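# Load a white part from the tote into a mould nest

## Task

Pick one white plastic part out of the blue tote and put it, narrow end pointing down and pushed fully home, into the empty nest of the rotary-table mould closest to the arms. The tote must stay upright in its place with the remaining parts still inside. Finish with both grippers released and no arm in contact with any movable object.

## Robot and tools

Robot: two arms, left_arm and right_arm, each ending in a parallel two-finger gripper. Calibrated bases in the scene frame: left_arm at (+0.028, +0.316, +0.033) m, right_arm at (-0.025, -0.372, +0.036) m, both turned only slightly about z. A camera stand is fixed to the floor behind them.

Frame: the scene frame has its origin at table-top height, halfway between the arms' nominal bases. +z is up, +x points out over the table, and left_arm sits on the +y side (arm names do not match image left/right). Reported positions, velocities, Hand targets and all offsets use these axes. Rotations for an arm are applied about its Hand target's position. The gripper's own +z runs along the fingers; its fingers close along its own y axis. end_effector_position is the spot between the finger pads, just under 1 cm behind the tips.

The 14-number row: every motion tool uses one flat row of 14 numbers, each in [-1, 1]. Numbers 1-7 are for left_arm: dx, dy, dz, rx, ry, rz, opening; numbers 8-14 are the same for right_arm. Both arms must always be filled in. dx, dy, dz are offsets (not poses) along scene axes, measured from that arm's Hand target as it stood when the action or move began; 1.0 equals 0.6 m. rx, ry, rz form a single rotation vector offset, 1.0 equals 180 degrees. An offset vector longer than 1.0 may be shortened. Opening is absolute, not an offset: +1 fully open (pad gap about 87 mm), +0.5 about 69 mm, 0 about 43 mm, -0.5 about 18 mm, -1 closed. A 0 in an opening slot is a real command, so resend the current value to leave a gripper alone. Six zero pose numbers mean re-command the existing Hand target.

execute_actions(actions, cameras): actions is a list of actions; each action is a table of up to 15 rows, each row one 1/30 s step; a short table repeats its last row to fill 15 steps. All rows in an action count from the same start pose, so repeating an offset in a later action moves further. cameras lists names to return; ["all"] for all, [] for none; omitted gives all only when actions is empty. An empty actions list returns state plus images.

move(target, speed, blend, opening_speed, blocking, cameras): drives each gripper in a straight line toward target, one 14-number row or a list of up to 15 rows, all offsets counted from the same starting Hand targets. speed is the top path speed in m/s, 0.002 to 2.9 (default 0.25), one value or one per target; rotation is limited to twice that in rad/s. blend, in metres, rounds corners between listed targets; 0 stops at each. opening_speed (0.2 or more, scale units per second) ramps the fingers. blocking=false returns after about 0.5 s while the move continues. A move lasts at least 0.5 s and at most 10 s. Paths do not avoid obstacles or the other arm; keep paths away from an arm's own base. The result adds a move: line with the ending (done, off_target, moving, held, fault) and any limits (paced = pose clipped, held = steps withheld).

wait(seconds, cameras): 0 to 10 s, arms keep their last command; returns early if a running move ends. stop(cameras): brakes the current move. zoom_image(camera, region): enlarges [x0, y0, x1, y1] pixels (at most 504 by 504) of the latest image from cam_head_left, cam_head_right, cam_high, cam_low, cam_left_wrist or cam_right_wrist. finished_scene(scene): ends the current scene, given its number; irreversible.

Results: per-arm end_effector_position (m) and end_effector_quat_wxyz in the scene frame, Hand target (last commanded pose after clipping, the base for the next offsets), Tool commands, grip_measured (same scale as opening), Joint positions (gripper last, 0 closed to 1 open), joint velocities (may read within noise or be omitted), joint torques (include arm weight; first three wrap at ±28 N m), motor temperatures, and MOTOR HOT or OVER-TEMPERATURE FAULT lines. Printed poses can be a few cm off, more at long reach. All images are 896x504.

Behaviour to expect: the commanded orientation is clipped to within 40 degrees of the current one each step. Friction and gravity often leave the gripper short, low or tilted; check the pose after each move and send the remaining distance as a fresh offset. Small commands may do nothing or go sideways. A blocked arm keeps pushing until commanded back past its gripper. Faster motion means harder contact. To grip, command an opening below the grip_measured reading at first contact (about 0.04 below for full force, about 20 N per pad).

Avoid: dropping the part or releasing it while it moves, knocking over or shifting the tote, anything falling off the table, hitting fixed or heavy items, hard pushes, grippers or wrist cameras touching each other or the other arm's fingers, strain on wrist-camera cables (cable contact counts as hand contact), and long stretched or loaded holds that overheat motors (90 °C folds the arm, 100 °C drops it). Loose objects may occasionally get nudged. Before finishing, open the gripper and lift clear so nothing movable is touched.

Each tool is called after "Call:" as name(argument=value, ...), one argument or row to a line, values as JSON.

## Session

Call:
execute_actions(
  actions=[],
)

Scene clock: 0.00 s.
left_arm: end_effector_position=(+0.4067, +0.3011, +0.1314) grip_measured=+1.000 end_effector_quat_wxyz=(+0.678, -0.010, +0.735, -0.005) | right_arm: end_effector_position=(+0.3486, -0.4057, +0.1202) grip_measured=+0.985 end_effector_quat_wxyz=(+0.669, +0.090, +0.736, -0.043)
Joint positions: left_arm=[-0.062 1.517 0.241 1.196 -0.082 -0.028 1] | right_arm=[0.001 1.579 0.217 1.26 0.162 0.074 0.993]
Joint velocities: within noise
Joint torques (N m): no reading
Motor temperatures (°C): left_arm=[28 30 35 28 27 29 28] | right_arm=[29 32 34 29 27 28 31]
Heat: left arm: 35 °C; right arm: 34 °C.
Hand target: left_arm +0.4085, +0.3010, +0.1357; +0.683, -0.011, +0.730, -0.005 | right_arm +0.3517, -0.4058, +0.1280; +0.679, +0.091, +0.728, -0.042
Tool commands: left_gripper/opening=+1.0 right_gripper/opening=+1.0
camera_calibration:
cam_left_wrist: T_world_to_cam=[[0.00189365, -0.999599, 0.0282366, 0.293159], [-0.81898, -0.017753, -0.573548, 0.435501], [0.573819, -0.0220391, -0.818685, 0.0193548], [0, 0, 0, 1]] pos_world=[0.345006, 0.3012, 0.257348]
cam_right_wrist: T_world_to_cam=[[-0.203582, -0.97783, -0.0490167, -0.323872], [-0.790327, 0.193682, -0.581266, 0.449323], [0.577873, -0.079596, -0.812236, 0.00913891], [0, 0, 0, 1]] pos_world=[0.283896, -0.402991, 0.252724]

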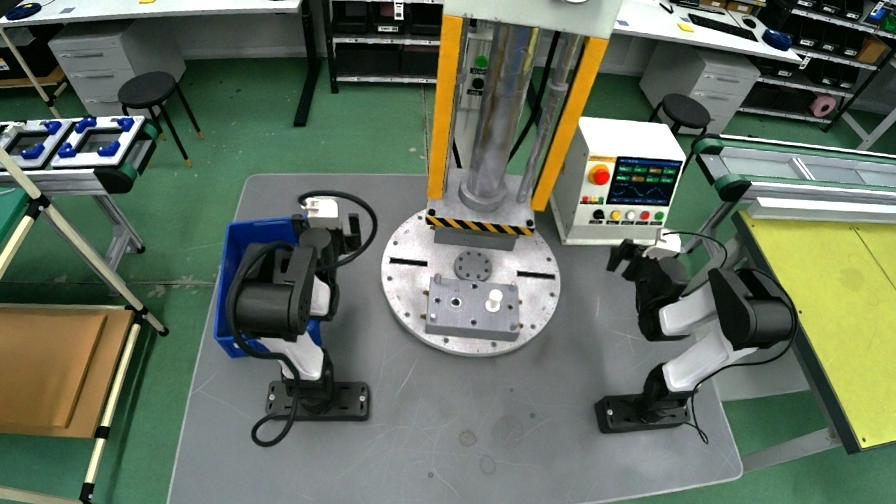

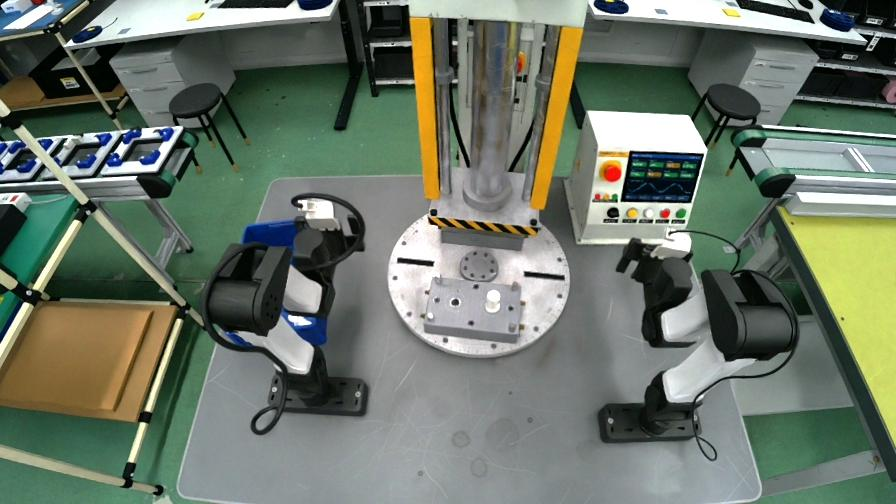

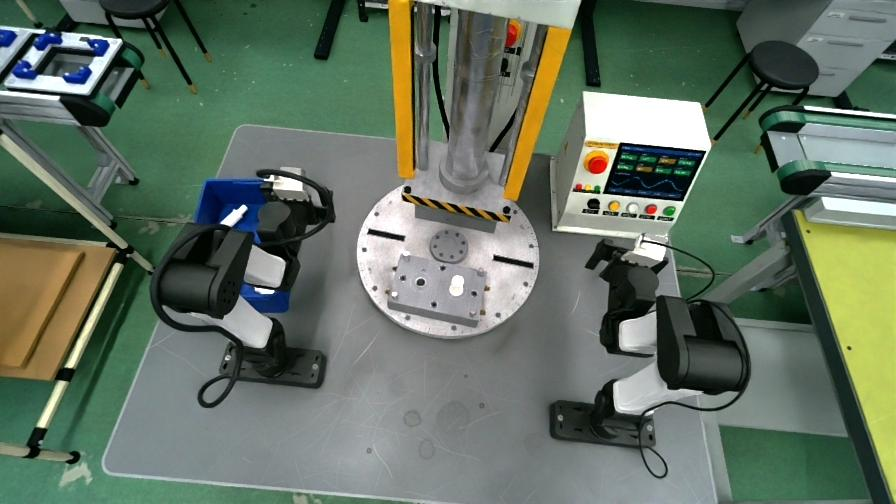

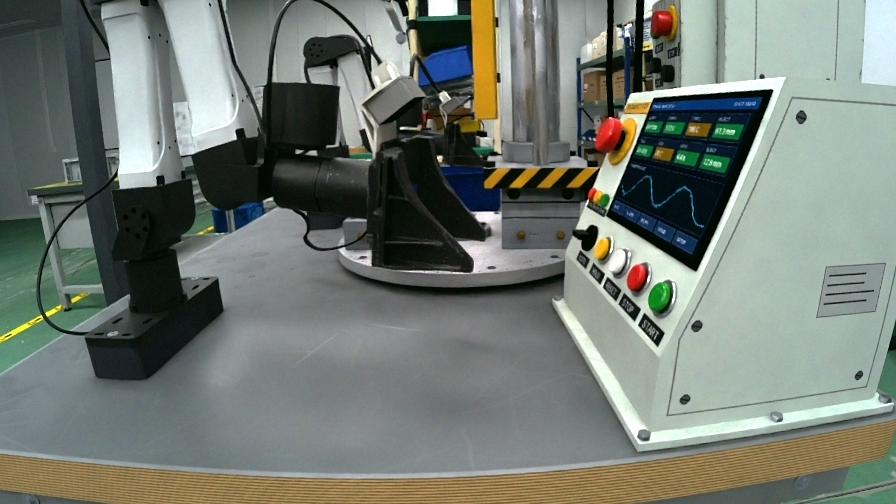

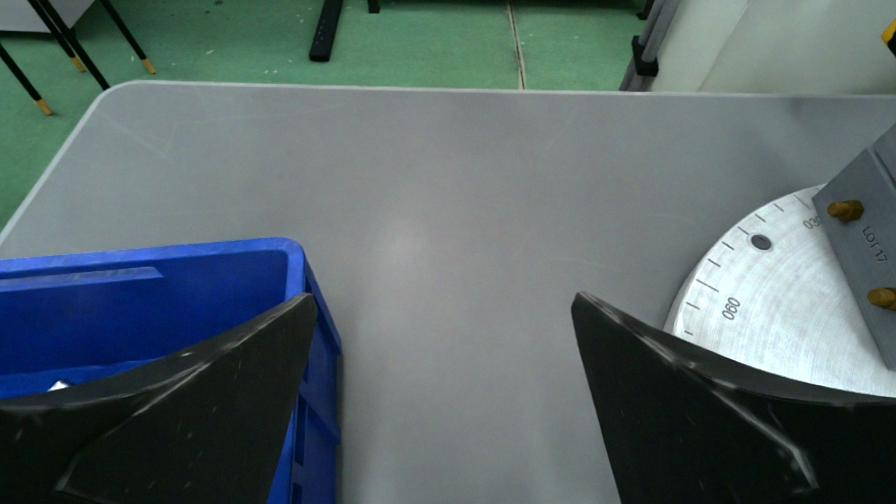

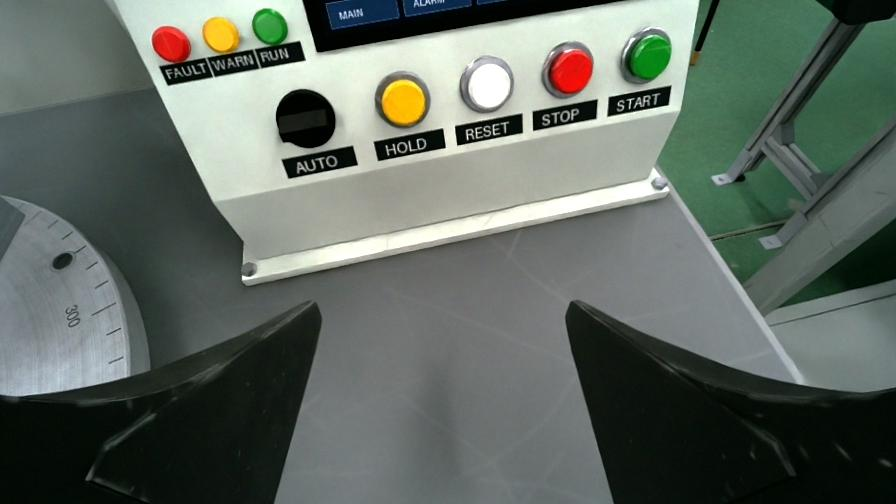

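Call:
move(
  target=[
    [-0.02, 0, 0.15, 0, 0, 0, 1, -0.2528, 0.343, 0.07, -0.0079, 0.1176, 0.3072, 0.5],
    [-0.264, 0.182, 0.2905, -0.0158, 0.1676, 0.0767, 0.5, -0.2528, 0.343, 0.07, -0.0079, 0.1176, 0.3072, 0.5],
  ],
  speed=[0.25, 0.3],
  blend=[0.04, 0],
  cameras=["cam_left_wrist", "cam_right_wrist", "cam_low", "cam_high"],
)

Scene clock: 31.97 s.
left_arm: end_effector_position=(+0.2499, +0.4098, +0.3019) grip_measured=+0.500 end_effector_quat_wxyz=(+0.459, -0.120, +0.878, +0.060) | right_arm: end_effector_position=(+0.1979, -0.2044, +0.1581) grip_measured=+0.500 end_effector_quat_wxyz=(+0.475, -0.264, +0.802, +0.247)
Joint positions: left_arm=[0.541 0.864 1.178 -0.938 0.214 0.146 0.75] | right_arm=[0.47 0.743 0.402 -0.124 -0.316 0.008 0.75]
Joint torques (N m): left_arm=[1.4 -0.28 10.14 1.61 0.32 0.11] | right_arm=[0.25 -0.35 9.76 1.93 -0.17 -0.1]
Heat: left arm: 38 °C; right arm: 37 °C.
Hand target: left_arm +0.2502, +0.4102, +0.3100; +0.465, -0.115, +0.875, +0.061 | right_arm +0.2000, -0.2000, +0.1700; +0.482, -0.273, +0.794, +0.252
Off the commanded pose: left_arm 0.008 m, 1 deg | right_arm 0.013 m, 2 deg.
move: off_target (right_arm)
camera_calibration:
cam_left_wrist: T_world_to_cam=[[0.264291, -0.964336, 0.014377, 0.321467], [-0.960855, -0.264563, -0.0822484, 0.395152], [0.0831186, 0.00792334, -0.996508, 0.415349], [0, 0, 0, 1]] pos_world=[0.2602, 0.411253, 0.441778]
cam_right_wrist: T_world_to_cam=[[0.651763, -0.746455, -0.134203, -0.264339], [-0.748849, -0.605352, -0.269768, 0.0924857], [0.12013, 0.276323, -0.953528, 0.328786], [0, 0, 0, 1]] pos_world=[0.202047, -0.232182, 0.302981]
Images, in order (width x height): cam_high 896x504, cam_low 896x504, cam_left_wrist 896x504, cam_right_wrist 896x504.

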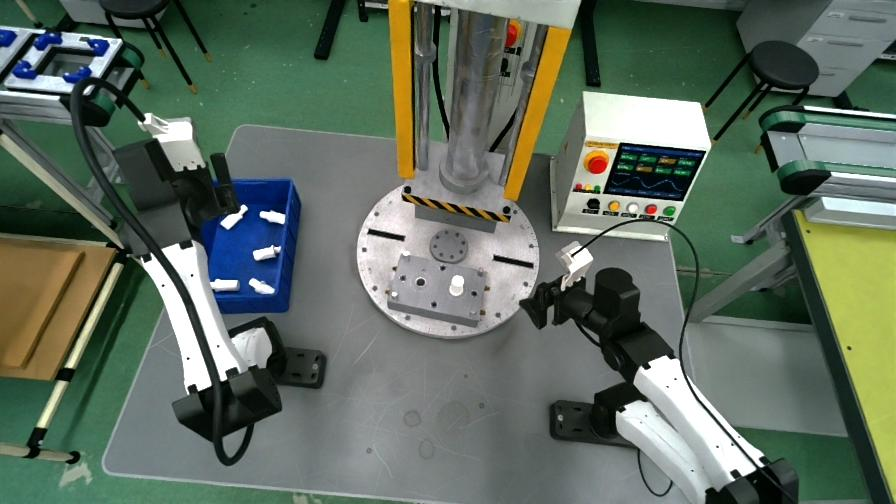

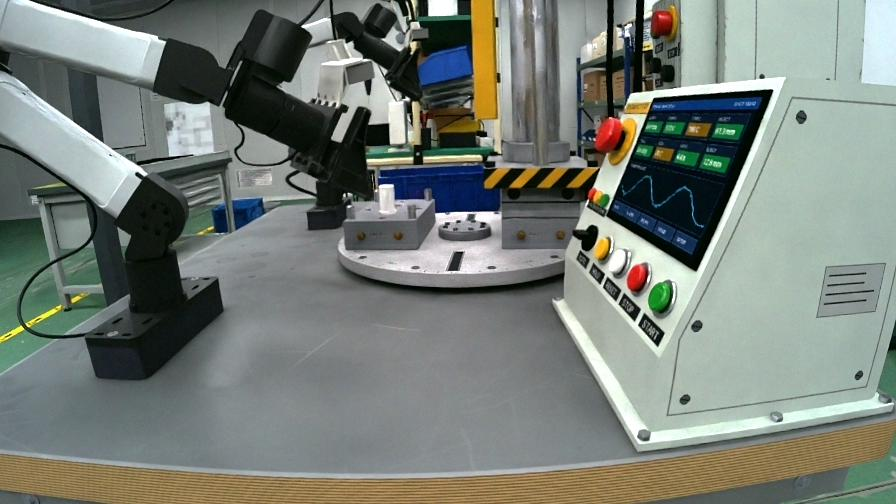

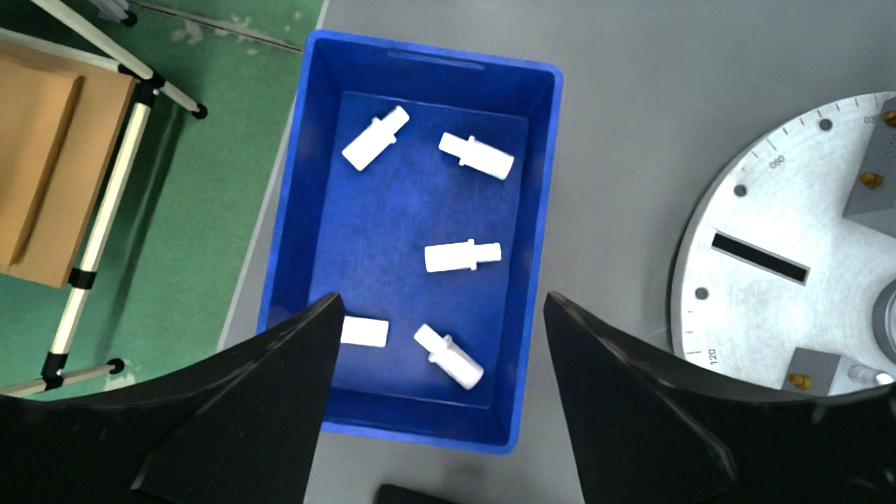

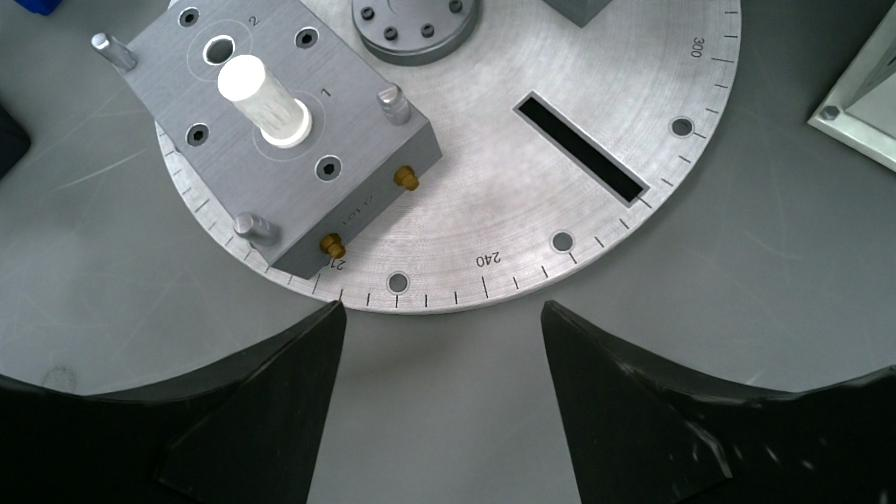

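Call:
zoom_image(
  camera="cam_left_wrist",
  region=[400, 220, 530, 300],
)

Call:
zoom_image(
  camera="cam_right_wrist",
  region=[150, 0, 350, 180],
)

Scaled by 3.877 from the camera's 896x504 image, which has a finer 1280x720 frame.

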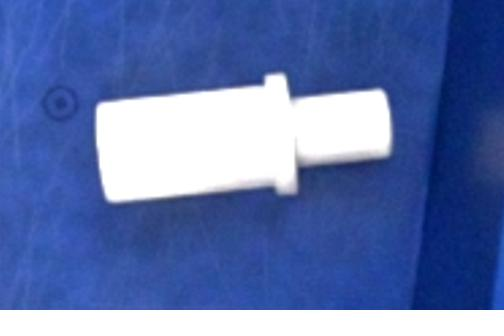

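Scaled by 2.520 from the camera's 896x504 image, which has a finer 1280x720 frame.

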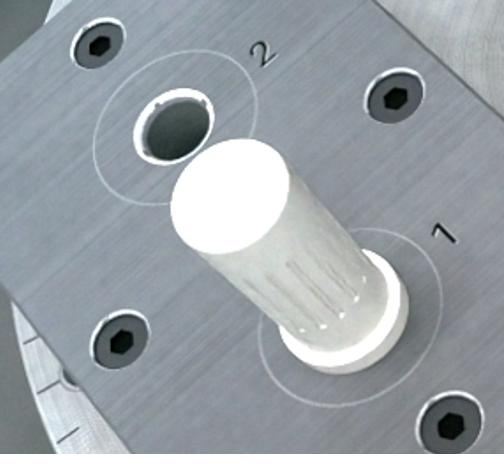

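Call:
move(
  target=[
    [0.0605, 0.0108, -0.117, -0.2163, 0.1107, 0.51, 0.1, 0.033, -0.15, 0, 0, 0, 0, 0.5],
    [0.0605, 0.0108, -0.283, -0.2163, 0.1107, 0.51, 0.1, 0.033, -0.15, 0, 0, 0, 0, 0.5],
  ],
  speed=0.3,
  blend=[0.03, 0],
  cameras=["cam_left_wrist", "cam_high"],
)

Scene clock: 77.07 s.
left_arm: end_effector_position=(+0.2869, +0.4153, +0.1460) grip_measured=+0.100 end_effector_quat_wxyz=(-0.089, +0.809, -0.569, -0.120) | right_arm: end_effector_position=(+0.2157, -0.2892, +0.1597) grip_measured=+0.500 end_effector_quat_wxyz=(+0.474, -0.266, +0.800, +0.253)
Joint positions: left_arm=[0.334 1.587 1.306 -1.29 -0.3 -1.594 0.55] | right_arm=[-0.145 0.832 0.486 -0.349 -0.852 -0.391 0.75]
Joint torques (N m): left_arm=[1.26 -4.71 6.04 0.36 -0.13 -0.1] | right_arm=[-0.9 -0.54 9.4 1.55 -0.34 -0.14]
Motor temperatures (°C): left_arm=[28 30 43 32 27 29 28] | right_arm=[29 32 46 34 27 28 31]
Heat: left arm: 43 °C; right arm: 46 °C.
Hand target: left_arm +0.2865, +0.4166, +0.1403; -0.084, +0.814, -0.561, -0.122 | right_arm +0.2199, -0.2900, +0.1701; +0.482, -0.272, +0.794, +0.252
Off the commanded pose: left_arm 0.006 m, 1 deg | right_arm 0.011 m, 1 deg.
move: off_target (right_arm)
camera_calibration:
cam_left_wrist: T_world_to_cam=[[0.939924, 0.340966, 0.0169066, -0.417044], [0.27636, -0.789032, 0.548683, 0.190075], [0.200422, -0.511048, -0.835859, 0.415305], [0, 0, 0, 1]] pos_world=[0.256224, 0.504414, 0.249896]
Images, in order (width x height): cam_high 896x504, cam_left_wrist 896x504.

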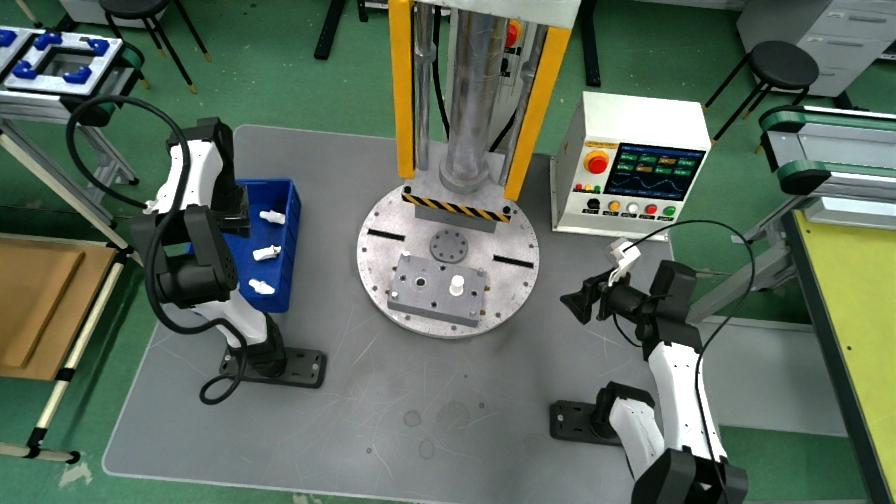

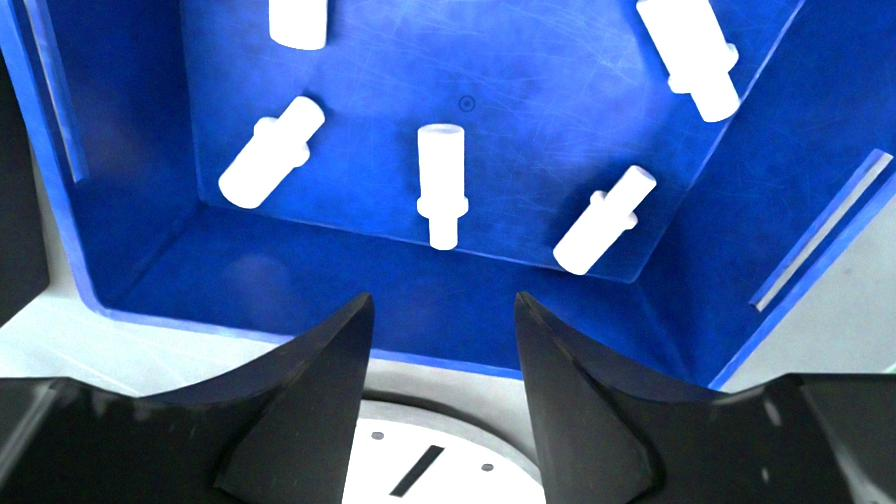

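Call:
move(
  target=[
    [0.0017, -0.0047, -0.15, 0, 0, 0, 0.1, 0, 0, 0, 0, 0, 0, 0.5],
    [0.0017, -0.0047, -0.2113, 0, 0, 0, 0.1, 0, 0, 0, 0, 0, 0, 0.5],
  ],
  speed=[0.15, 0.08],
  blend=[0.01, 0],
  cameras=["cam_left_wrist", "cam_high"],
)

Scene clock: 109.63 s.
left_arm: end_effector_position=(+0.2892, +0.4159, +0.0200) grip_measured=+0.100 end_effector_quat_wxyz=(-0.089, +0.812, -0.564, -0.119) | right_arm: end_effector_position=(+0.2156, -0.2892, +0.1597) grip_measured=+0.500 end_effector_quat_wxyz=(+0.474, -0.266, +0.800, +0.253)
Joint positions: left_arm=[0.334 1.736 0.943 -0.777 -0.299 -1.606 0.55] | right_arm=[-0.145 0.832 0.486 -0.349 -0.852 -0.391 0.75]
Joint torques (N m): left_arm=[0.39 -4.72 5.29 0.35 -0.13 -0.12] | right_arm=[-0.9 -0.46 9.42 1.53 -0.36 -0.11]
Heat: left arm: 40 °C; right arm: 45 °C.
Hand target: left_arm +0.2874, +0.4138, +0.0134; -0.084, +0.814, -0.561, -0.122 | right_arm +0.2199, -0.2900, +0.1701; +0.482, -0.273, +0.794, +0.252
Off the commanded pose: left_arm 0.007 m, 1 deg | right_arm 0.011 m, 1 deg.
move: off_target (right_arm)
camera_calibration:
cam_left_wrist: T_world_to_cam=[[0.936061, 0.35125, 0.0203247, -0.420584], [0.283006, -0.785998, 0.54965, 0.255726], [0.20904, -0.508754, -0.835148, 0.306426], [0, 0, 0, 1]] pos_world=[0.257265, 0.504626, 0.1239]
Images, in order (width x height): cam_high 896x504, cam_left_wrist 896x504.

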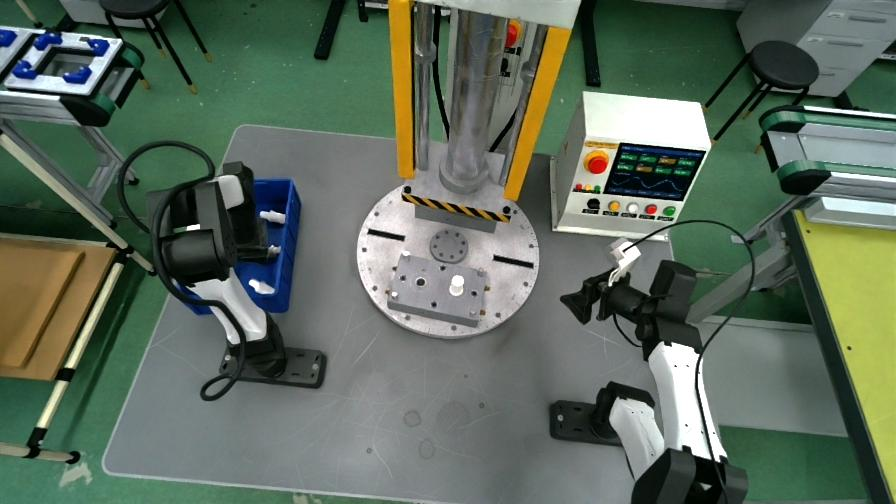

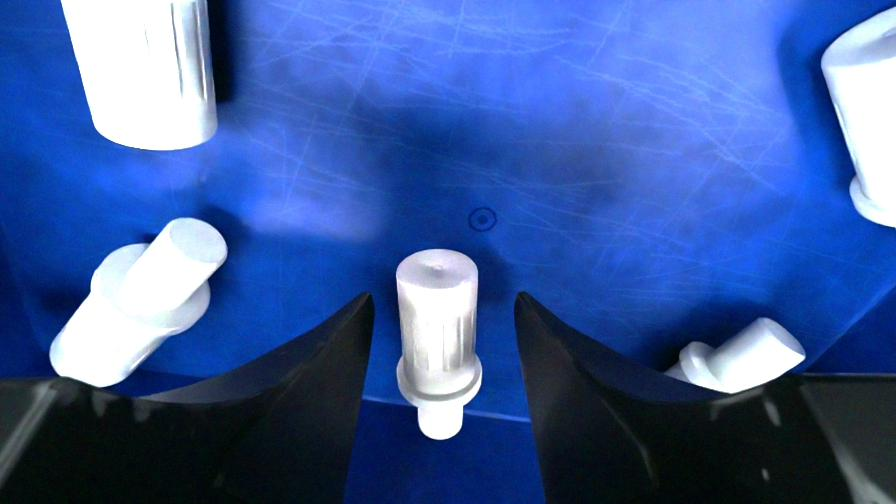

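Call:
move(
  target=[
    [0, 0, 0.003, 0, 0, 0, -0.43, 0, 0, 0, 0, 0, 0, 0.5],
    [0, 0, 0.37, 0, 0, 0, -0.43, 0, 0, 0, 0, 0, 0, 0.5],
    [-0.0123, -0.4397, 0.3943, 0, 0, -0.508, -0.43, 0, 0, 0, 0, 0, 0, 0.5],
  ],
  speed=[0.1, 0.2, 0.3],
  blend=[0, 0.05, 0],
  opening_speed=0.6,
  cameras=["cam_left_wrist"],
)

Scene clock: 134.83 s.
left_arm: end_effector_position=(+0.2749, +0.1567, +0.2480) grip_measured=-0.346 end_effector_quat_wxyz=(+0.143, -0.173, +0.974, +0.034) | right_arm: end_effector_position=(+0.2156, -0.2892, +0.1597) grip_measured=+0.500 end_effector_quat_wxyz=(+0.474, -0.266, +0.800, +0.253)
Joint positions: left_arm=[-0.597 1.662 1.795 -1.547 -0.25 -0.941 0.327] | right_arm=[-0.145 0.832 0.486 -0.349 -0.852 -0.391 0.75]
Joint torques (N m): left_arm=[0.36 -4.68 9.48 0.68 -0.02 0.09] | right_arm=[-0.84 -0.51 9.42 1.57 -0.37 -0.12]
Heat: left arm: 40 °C; right arm: 46 °C.
Hand target: left_arm +0.2799, +0.1499, +0.2499; +0.146, -0.166, +0.975, +0.025 | right_arm +0.2199, -0.2900, +0.1701; +0.482, -0.273, +0.794, +0.252
Off the commanded pose: left_arm 0.009 m, 1 deg | right_arm 0.011 m, 1 deg.
move: off_target (right_arm)
camera_calibration:
cam_left_wrist: T_world_to_cam=[[0.350092, -0.936681, -0.00795932, 0.0490634], [-0.778811, -0.295787, 0.553139, 0.145043], [-0.520469, -0.187451, -0.833051, 0.517545], [0, 0, 0, 1]] pos_world=[0.365151, 0.185873, 0.351303]
Images, in order (width x height): cam_left_wrist 896x504.

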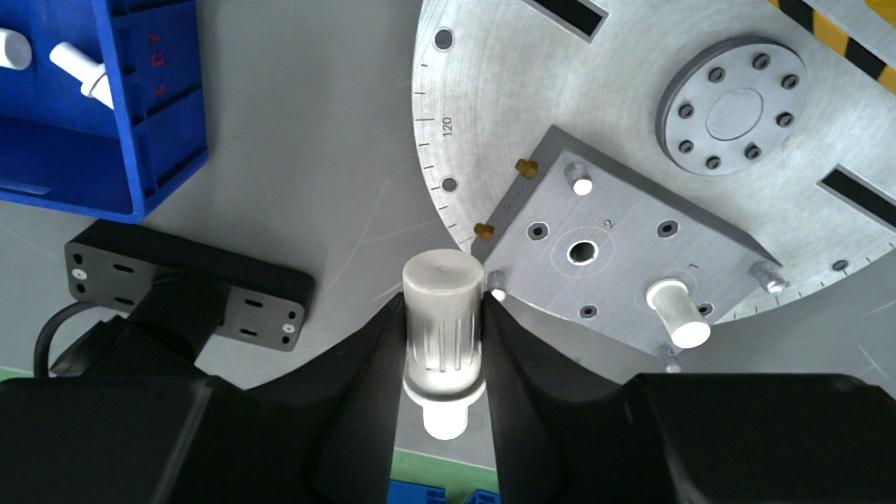

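Call:
move(
  target=[
    [-0.3332, -0.2333, -0.2665, 0, 0, -0.508, -0.43, 0, 0, 0, 0, 0, 0, 0.5],
    [-0.3332, -0.2333, -0.36, 0, 0, -0.508, -0.43, 0, 0, 0, 0, 0, 0, 0.5],
    [-0.3332, -0.2333, -0.3972, 0, 0, -0.508, -0.43, 0, 0, 0, 0, 0, 0, 0.5],
    [-0.3332, -0.2333, -0.3962, 0, 0, -0.508, 0.05, 0, 0, 0, 0, 0, 0, 0.5],
  ],
  speed=[0.3, 0.15, 0.06, 0.06],
  blend=[0.03, 0.01, 0, 0],
  opening_speed=0.6,
  cameras=["cam_left_wrist"],
)

Scene clock: 170.07 s.
left_arm: end_effector_position=(+0.0832, +0.0098, +0.0183) grip_measured=+0.050 end_effector_quat_wxyz=(+0.125, +0.574, +0.804, -0.085) | right_arm: end_effector_position=(+0.2156, -0.2892, +0.1597) grip_measured=+0.500 end_effector_quat_wxyz=(+0.474, -0.266, +0.800, +0.253)
Joint positions: left_arm=[-1.389 1.744 0.929 -0.456 -0.055 -0.153 0.525] | right_arm=[-0.145 0.832 0.486 -0.349 -0.852 -0.391 0.75]
Joint torques (N m): left_arm=[0.29 -5.31 6 1.06 0.16 0.11] | right_arm=[-0.79 -0.51 9.44 1.56 -0.39 -0.14]
Heat: left arm: 43 °C; right arm: 47 °C.
Hand target: left_arm +0.0802, +0.0098, +0.0123; +0.120, +0.582, +0.800, -0.087 | right_arm +0.2199, -0.2900, +0.1701; +0.482, -0.273, +0.794, +0.252
Off the commanded pose: left_arm 0.007 m, 1 deg | right_arm 0.011 m, 1 deg.
move: off_target (right_arm); blend cut to 0.0281 m at target 1
camera_calibration:
cam_left_wrist: T_world_to_cam=[[-0.944202, -0.329356, 0.00255454, 0.0784156], [-0.274857, 0.792189, 0.544877, 0.0268497], [-0.181482, 0.513772, -0.838512, 0.163996], [0, 0, 0, 1]] pos_world=[0.111182, -0.0796999, 0.122682]
Images, in order (width x height): cam_left_wrist 896x504.

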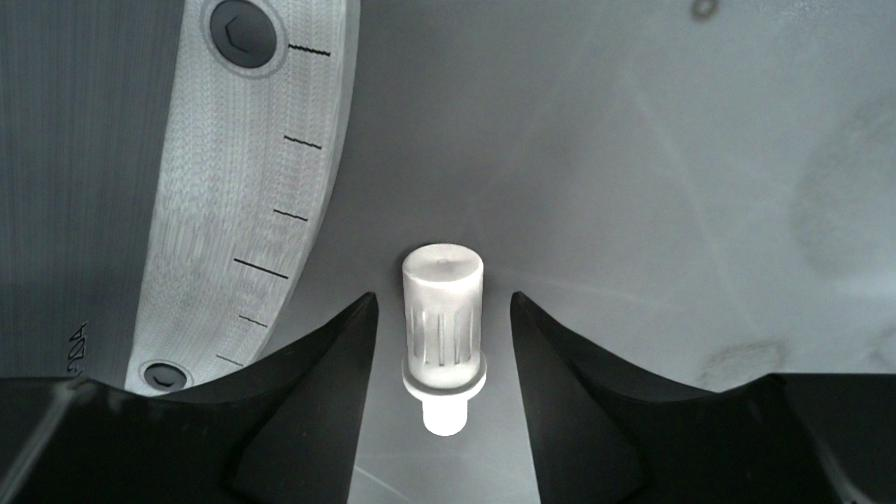

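Call:
move(
  target=[
    [0, 0, 0, 0.1971, 0.064, 0, 0.05, 0, 0, 0, 0, 0, 0, 0.5],
    [0, 0, 0, 0.1971, 0.064, 0, -0.43, 0, 0, 0, 0, 0, 0, 0.5],
    [0, 0.05, 0.15, 0.1971, 0.064, 0, -0.43, 0, 0, 0, 0, 0, 0, 0.5],
    [0.2363, 0.0337, 0.3962, -0.2353, -0.2268, 0.2642, -0.43, 0, 0, 0, 0, 0, 0, 0.5],
  ],
  speed=[0.2, 0.1, 0.2, 0.3],
  blend=[0, 0, 0.04, 0],
  opening_speed=0.6,
  cameras=["cam_left_wrist", "cam_low"],
)

Call:
zoom_image(
  camera="cam_left_wrist",
  region=[356, 240, 556, 440],
)

Scene clock: 197.07 s.
left_arm: end_effector_position=(+0.2223, +0.0272, +0.2437) grip_measured=-0.343 end_effector_quat_wxyz=(+0.583, +0.149, +0.793, -0.099) | right_arm: end_effector_position=(+0.2156, -0.2892, +0.1597) grip_measured=+0.500 end_effector_quat_wxyz=(+0.474, -0.266, +0.800, +0.253)
Joint positions: left_arm=[-1.353 1.207 0.894 -0.224 -0.941 -0.432 0.328] | right_arm=[-0.145 0.832 0.486 -0.349 -0.852 -0.391 0.75]
Joint torques (N m): left_arm=[0.13 -5.23 7.28 1.73 -0.4 0.04] | right_arm=[-0.9 -0.46 9.48 1.56 -0.38 -0.14]
Heat: left arm: 41 °C; right arm: 48 °C.
Hand target: left_arm +0.2220, +0.0301, +0.2500; +0.593, +0.138, +0.787, -0.104 | right_arm +0.2199, -0.2900, +0.1701; +0.482, -0.273, +0.794, +0.252
Off the commanded pose: left_arm 0.007 m, 2 deg | right_arm 0.011 m, 1 deg.
move: off_target (right_arm)
camera_calibration:
cam_left_wrist: T_world_to_cam=[[-0.355691, -0.934567, -0.00827694, 0.103206], [-0.86553, 0.332731, -0.374364, 0.296368], [0.352622, -0.125994, -0.927245, 0.28956], [0, 0, 0, 1]] pos_world=[0.191119, 0.0343249, 0.380296]
Images, in order (width x height): cam_low 896x504, cam_left_wrist 896x504.

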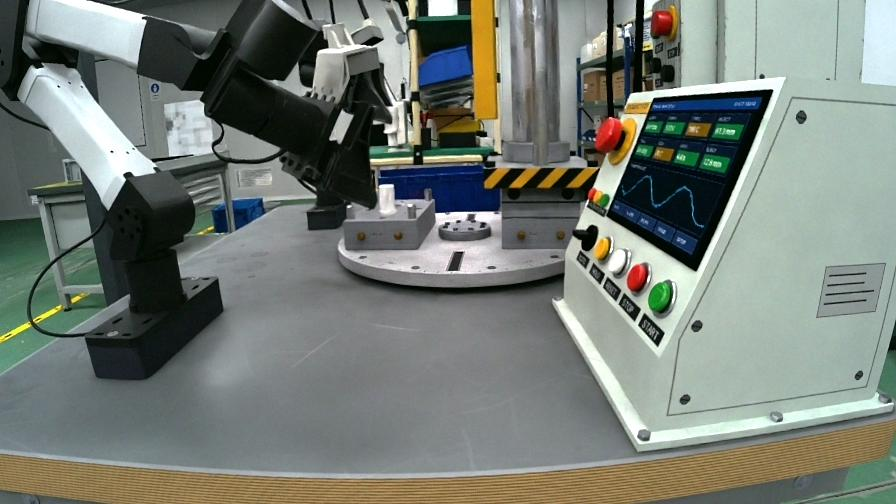

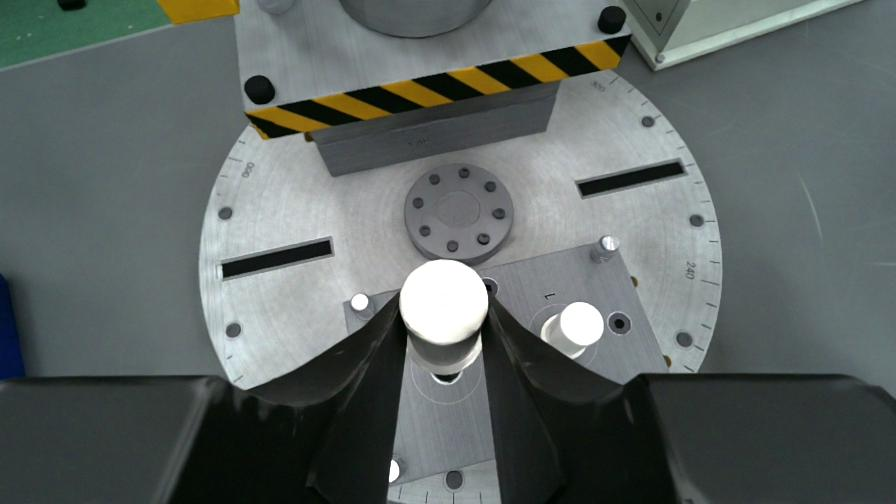

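Scaled by 2.520 from the camera's 896x504 image, which has a finer 1280x720 frame.

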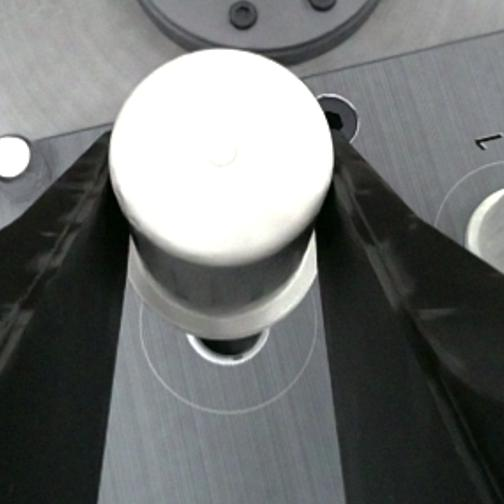

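Call:
move(
  target=[
    [0.0158, -0.0057, -0.04, 0, 0, 0, -0.43, -0.033, 0.1, 0, 0, 0, 0, 0.5],
    [0.0158, -0.0057, -0.1758, 0, 0, 0, -0.43, -0.033, 0.217, 0, 0, 0, 0, 0.5],
  ],
  speed=[0.15, 0.15],
  cameras=["cam_left_wrist", "cam_right_wrist", "cam_low"],
)

Call:
zoom_image(
  camera="cam_left_wrist",
  region=[356, 240, 536, 420],
)

Call:
zoom_image(
  camera="cam_right_wrist",
  region=[180, 0, 320, 100],
)

Call:
zoom_image(
  camera="cam_low",
  region=[360, 160, 420, 220],
)

Scene clock: 242.80 s.
left_arm: end_effector_position=(+0.2294, +0.0248, +0.1503) grip_measured=-0.343 end_effector_quat_wxyz=(+0.593, +0.138, +0.786, -0.108) | right_arm: end_effector_position=(+0.1925, -0.1664, +0.1559) grip_measured=+0.500 end_effector_quat_wxyz=(+0.464, -0.279, +0.804, +0.246)
Joint positions: left_arm=[-1.333 1.347 0.56 0.309 -0.935 -0.402 0.328] | right_arm=[0.687 0.861 0.441 -0.052 -0.141 0.082 0.75]
Joint torques (N m): left_arm=[1.35 -3.02 6.34 1.8 -0.11 0.05] | right_arm=[0.17 -0.81 8.7 2.39 0.13 0.11]
Heat: left arm: 42 °C; right arm: 49 °C.
Hand target: left_arm +0.2314, +0.0267, +0.1444; +0.593, +0.139, +0.787, -0.104 | right_arm +0.2001, -0.1598, +0.1699; +0.482, -0.272, +0.794, +0.252
Off the commanded pose: left_arm 0.006 m, 1 deg | right_arm 0.017 m, 3 deg.
move: off_target (right_arm)
camera_calibration:
cam_left_wrist: T_world_to_cam=[[-0.350188, -0.936552, 0.0154544, 0.097904], [-0.859737, 0.31483, -0.402162, 0.2716], [0.37178, -0.154119, -0.915438, 0.194645], [0, 0, 0, 1]] pos_world=[0.195424, 0.0361832, 0.2859]
cam_right_wrist: T_world_to_cam=[[0.67063, -0.731295, -0.12435, -0.235499], [-0.734892, -0.632179, -0.245527, 0.099992], [0.100942, 0.256042, -0.961381, 0.318307], [0, 0, 0, 1]] pos_world=[0.199285, -0.190506, 0.301281]
Images, in order (width x height): cam_low 896x504, cam_left_wrist 896x504, cam_right_wrist 896x504.

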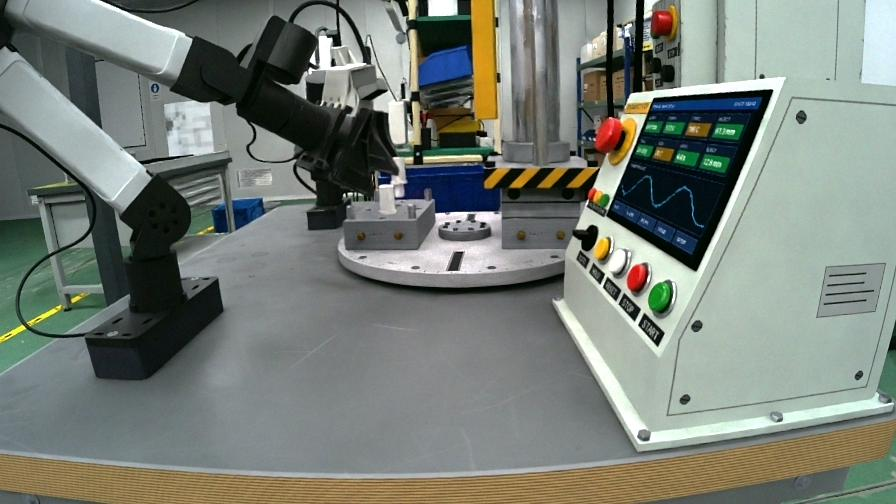

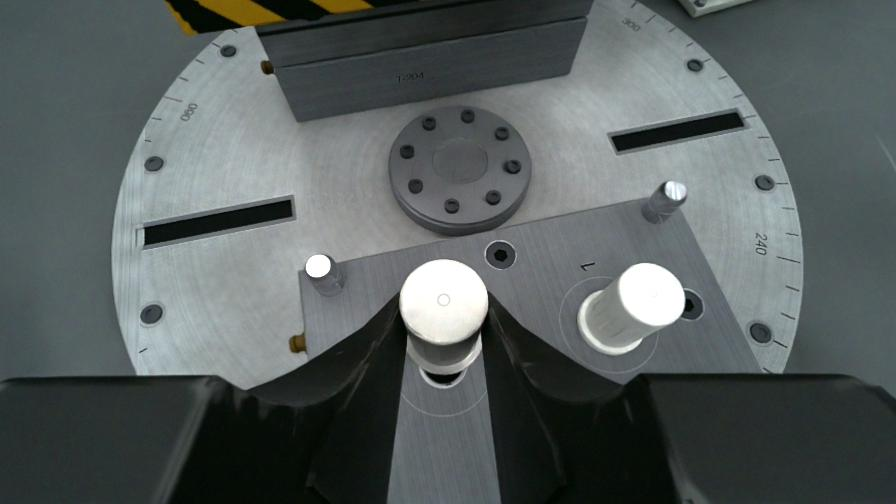

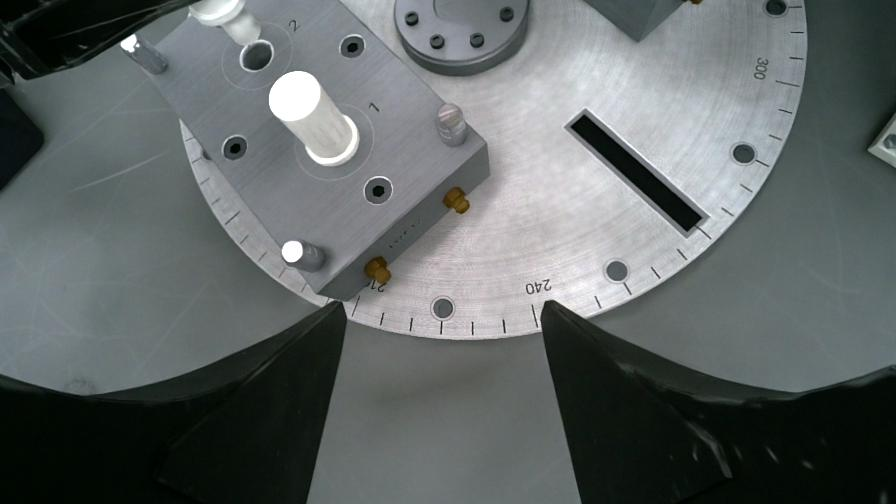

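Scaled by 2.800 from the camera's 896x504 image, which has a finer 1280x720 frame.

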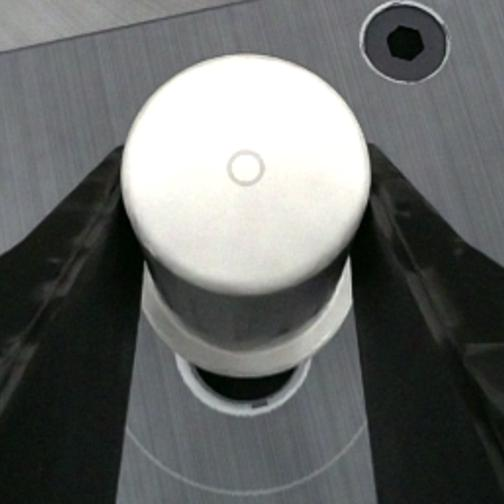

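Scaled by 3.600 from the camera's 896x504 image, which has a finer 1280x720 frame.

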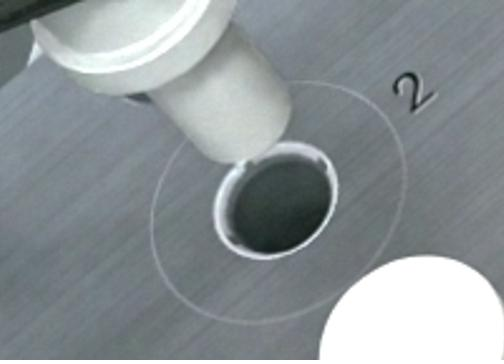

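Scaled by 8.400 from the camera's 896x504 image, which has a finer 1280x720 frame.

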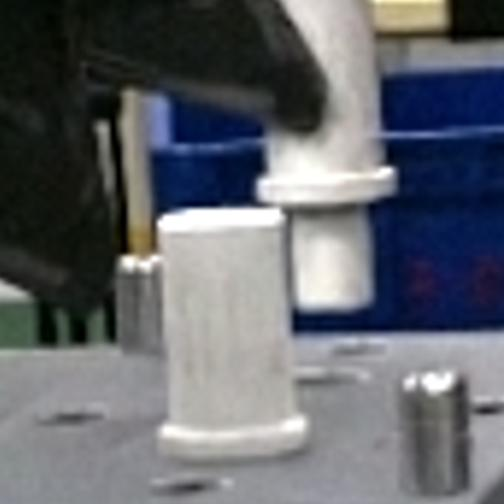

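Call:
move(
  target=[-0.0082, -0.0018, -0.02, 0, 0, 0, -0.43, 0, 0, 0, 0, 0, 0, 0.5],
  speed=0.06,
  cameras=["cam_left_wrist", "cam_right_wrist", "cam_low"],
)

Call:
zoom_image(
  camera="cam_left_wrist",
  region=[356, 240, 536, 420],
)

Call:
zoom_image(
  camera="cam_right_wrist",
  region=[180, 0, 320, 100],
)

Call:
zoom_image(
  camera="cam_low",
  region=[380, 180, 420, 220],
)

Scene clock: 282.63 s.
left_arm: end_effector_position=(+0.2279, +0.0253, +0.1363) grip_measured=-0.343 end_effector_quat_wxyz=(+0.590, +0.144, +0.787, -0.104) | right_arm: end_effector_position=(+0.1926, -0.1663, +0.1560) grip_measured=+0.500 end_effector_quat_wxyz=(+0.464, -0.279, +0.804, +0.246)
Joint positions: left_arm=[-1.337 1.384 0.532 0.358 -0.935 -0.402 0.328] | right_arm=[0.688 0.861 0.441 -0.051 -0.14 0.082 0.75]
Joint torques (N m): left_arm=[0.05 -3.12 6.32 1.76 -0.32 -0.11] | right_arm=[0.23 -0.75 8.94 2.4 0.14 0.11]
Motor temperatures (°C): left_arm=[28 32 41 35 27 29 29] | right_arm=[29 32 51 40 27 28 31]
Heat: left arm: 41 °C; right arm: 51 °C.
Hand target: left_arm +0.2265, +0.0256, +0.1325; +0.593, +0.138, +0.787, -0.104 | right_arm +0.2000, -0.1598, +0.1699; +0.482, -0.273, +0.794, +0.252
Off the commanded pose: left_arm 0.004 m, 1 deg | right_arm 0.017 m, 3 deg.
move: off_target (right_arm)
camera_calibration:
cam_left_wrist: T_world_to_cam=[[-0.354083, -0.935211, 0.00239879, 0.100674], [-0.859805, 0.324522, -0.394235, 0.26317], [0.367915, -0.141655, -0.919006, 0.183523], [0, 0, 0, 1]] pos_world=[0.194401, 0.0347441, 0.272168]
cam_right_wrist: T_world_to_cam=[[0.670724, -0.731241, -0.124162, -0.235411], [-0.734723, -0.632114, -0.2462, 0.100187], [0.101547, 0.256357, -0.961233, 0.318284], [0, 0, 0, 1]] pos_world=[0.199185, -0.190406, 0.301382]
Images, in order (width x height): cam_low 896x504, cam_left_wrist 896x504, cam_right_wrist 896x504.

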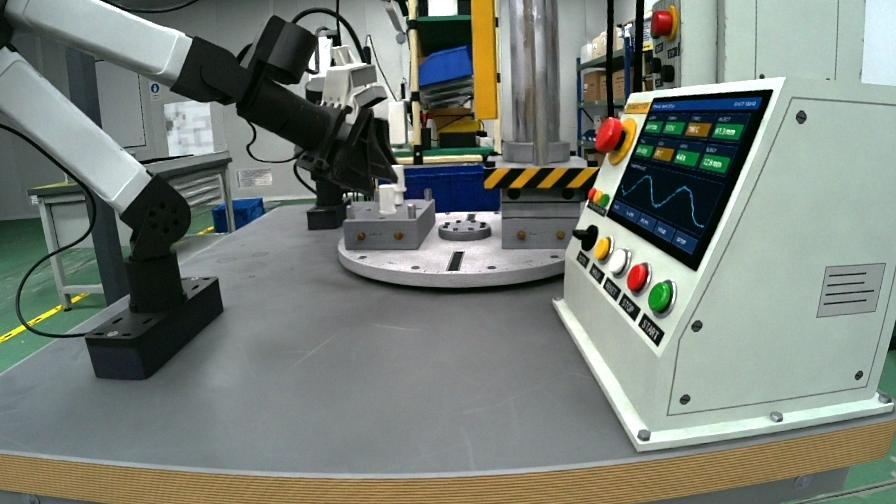

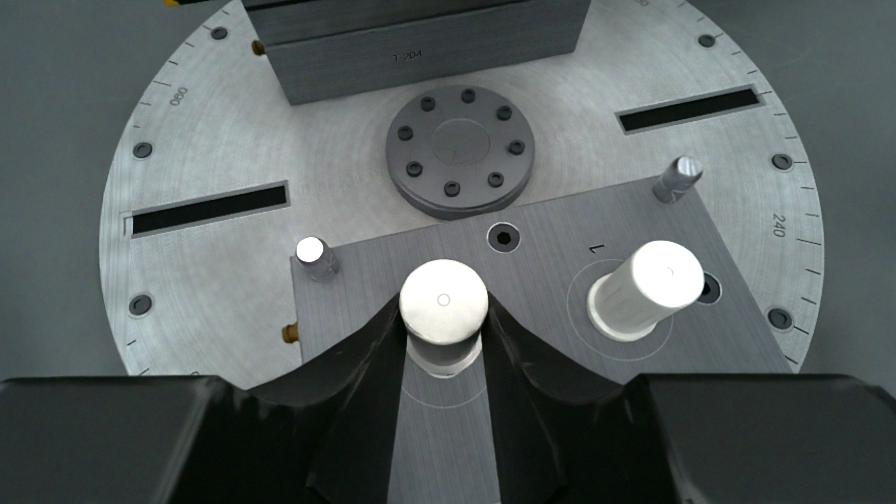

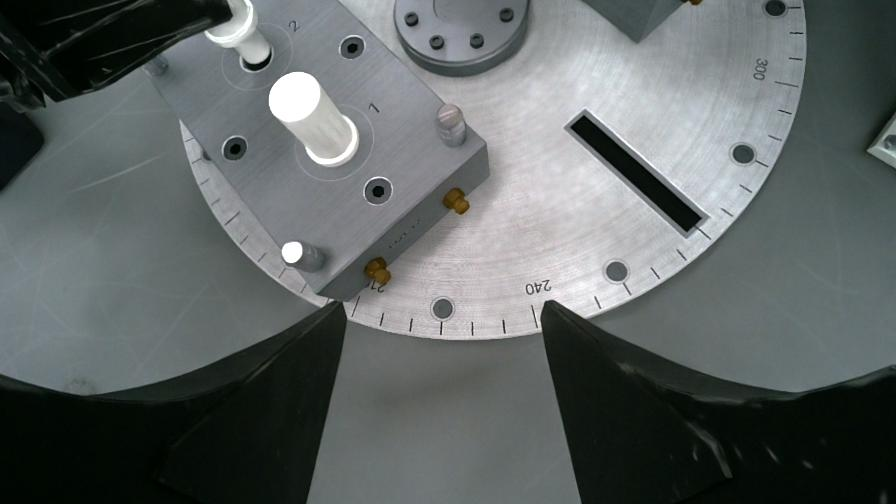

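Scaled by 2.800 from the camera's 896x504 image, which has a finer 1280x720 frame.

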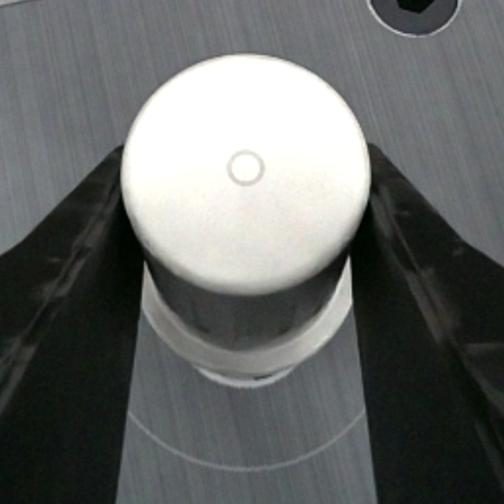

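Scaled by 3.600 from the camera's 896x504 image, which has a finer 1280x720 frame.

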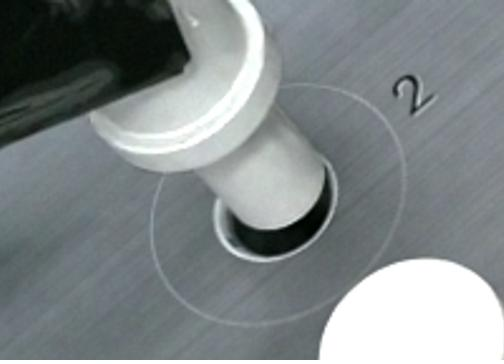

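Scaled by 12.600 from the camera's 896x504 image, which has a finer 1280x720 frame.

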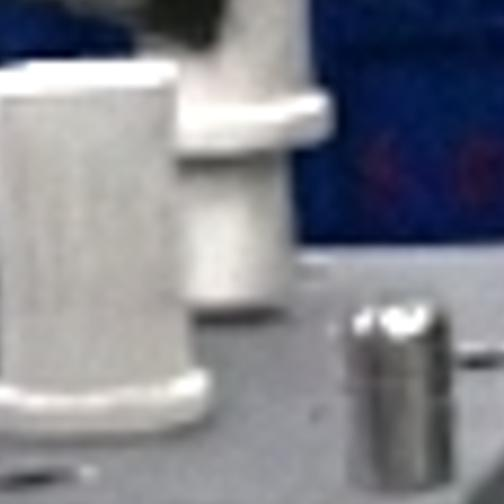

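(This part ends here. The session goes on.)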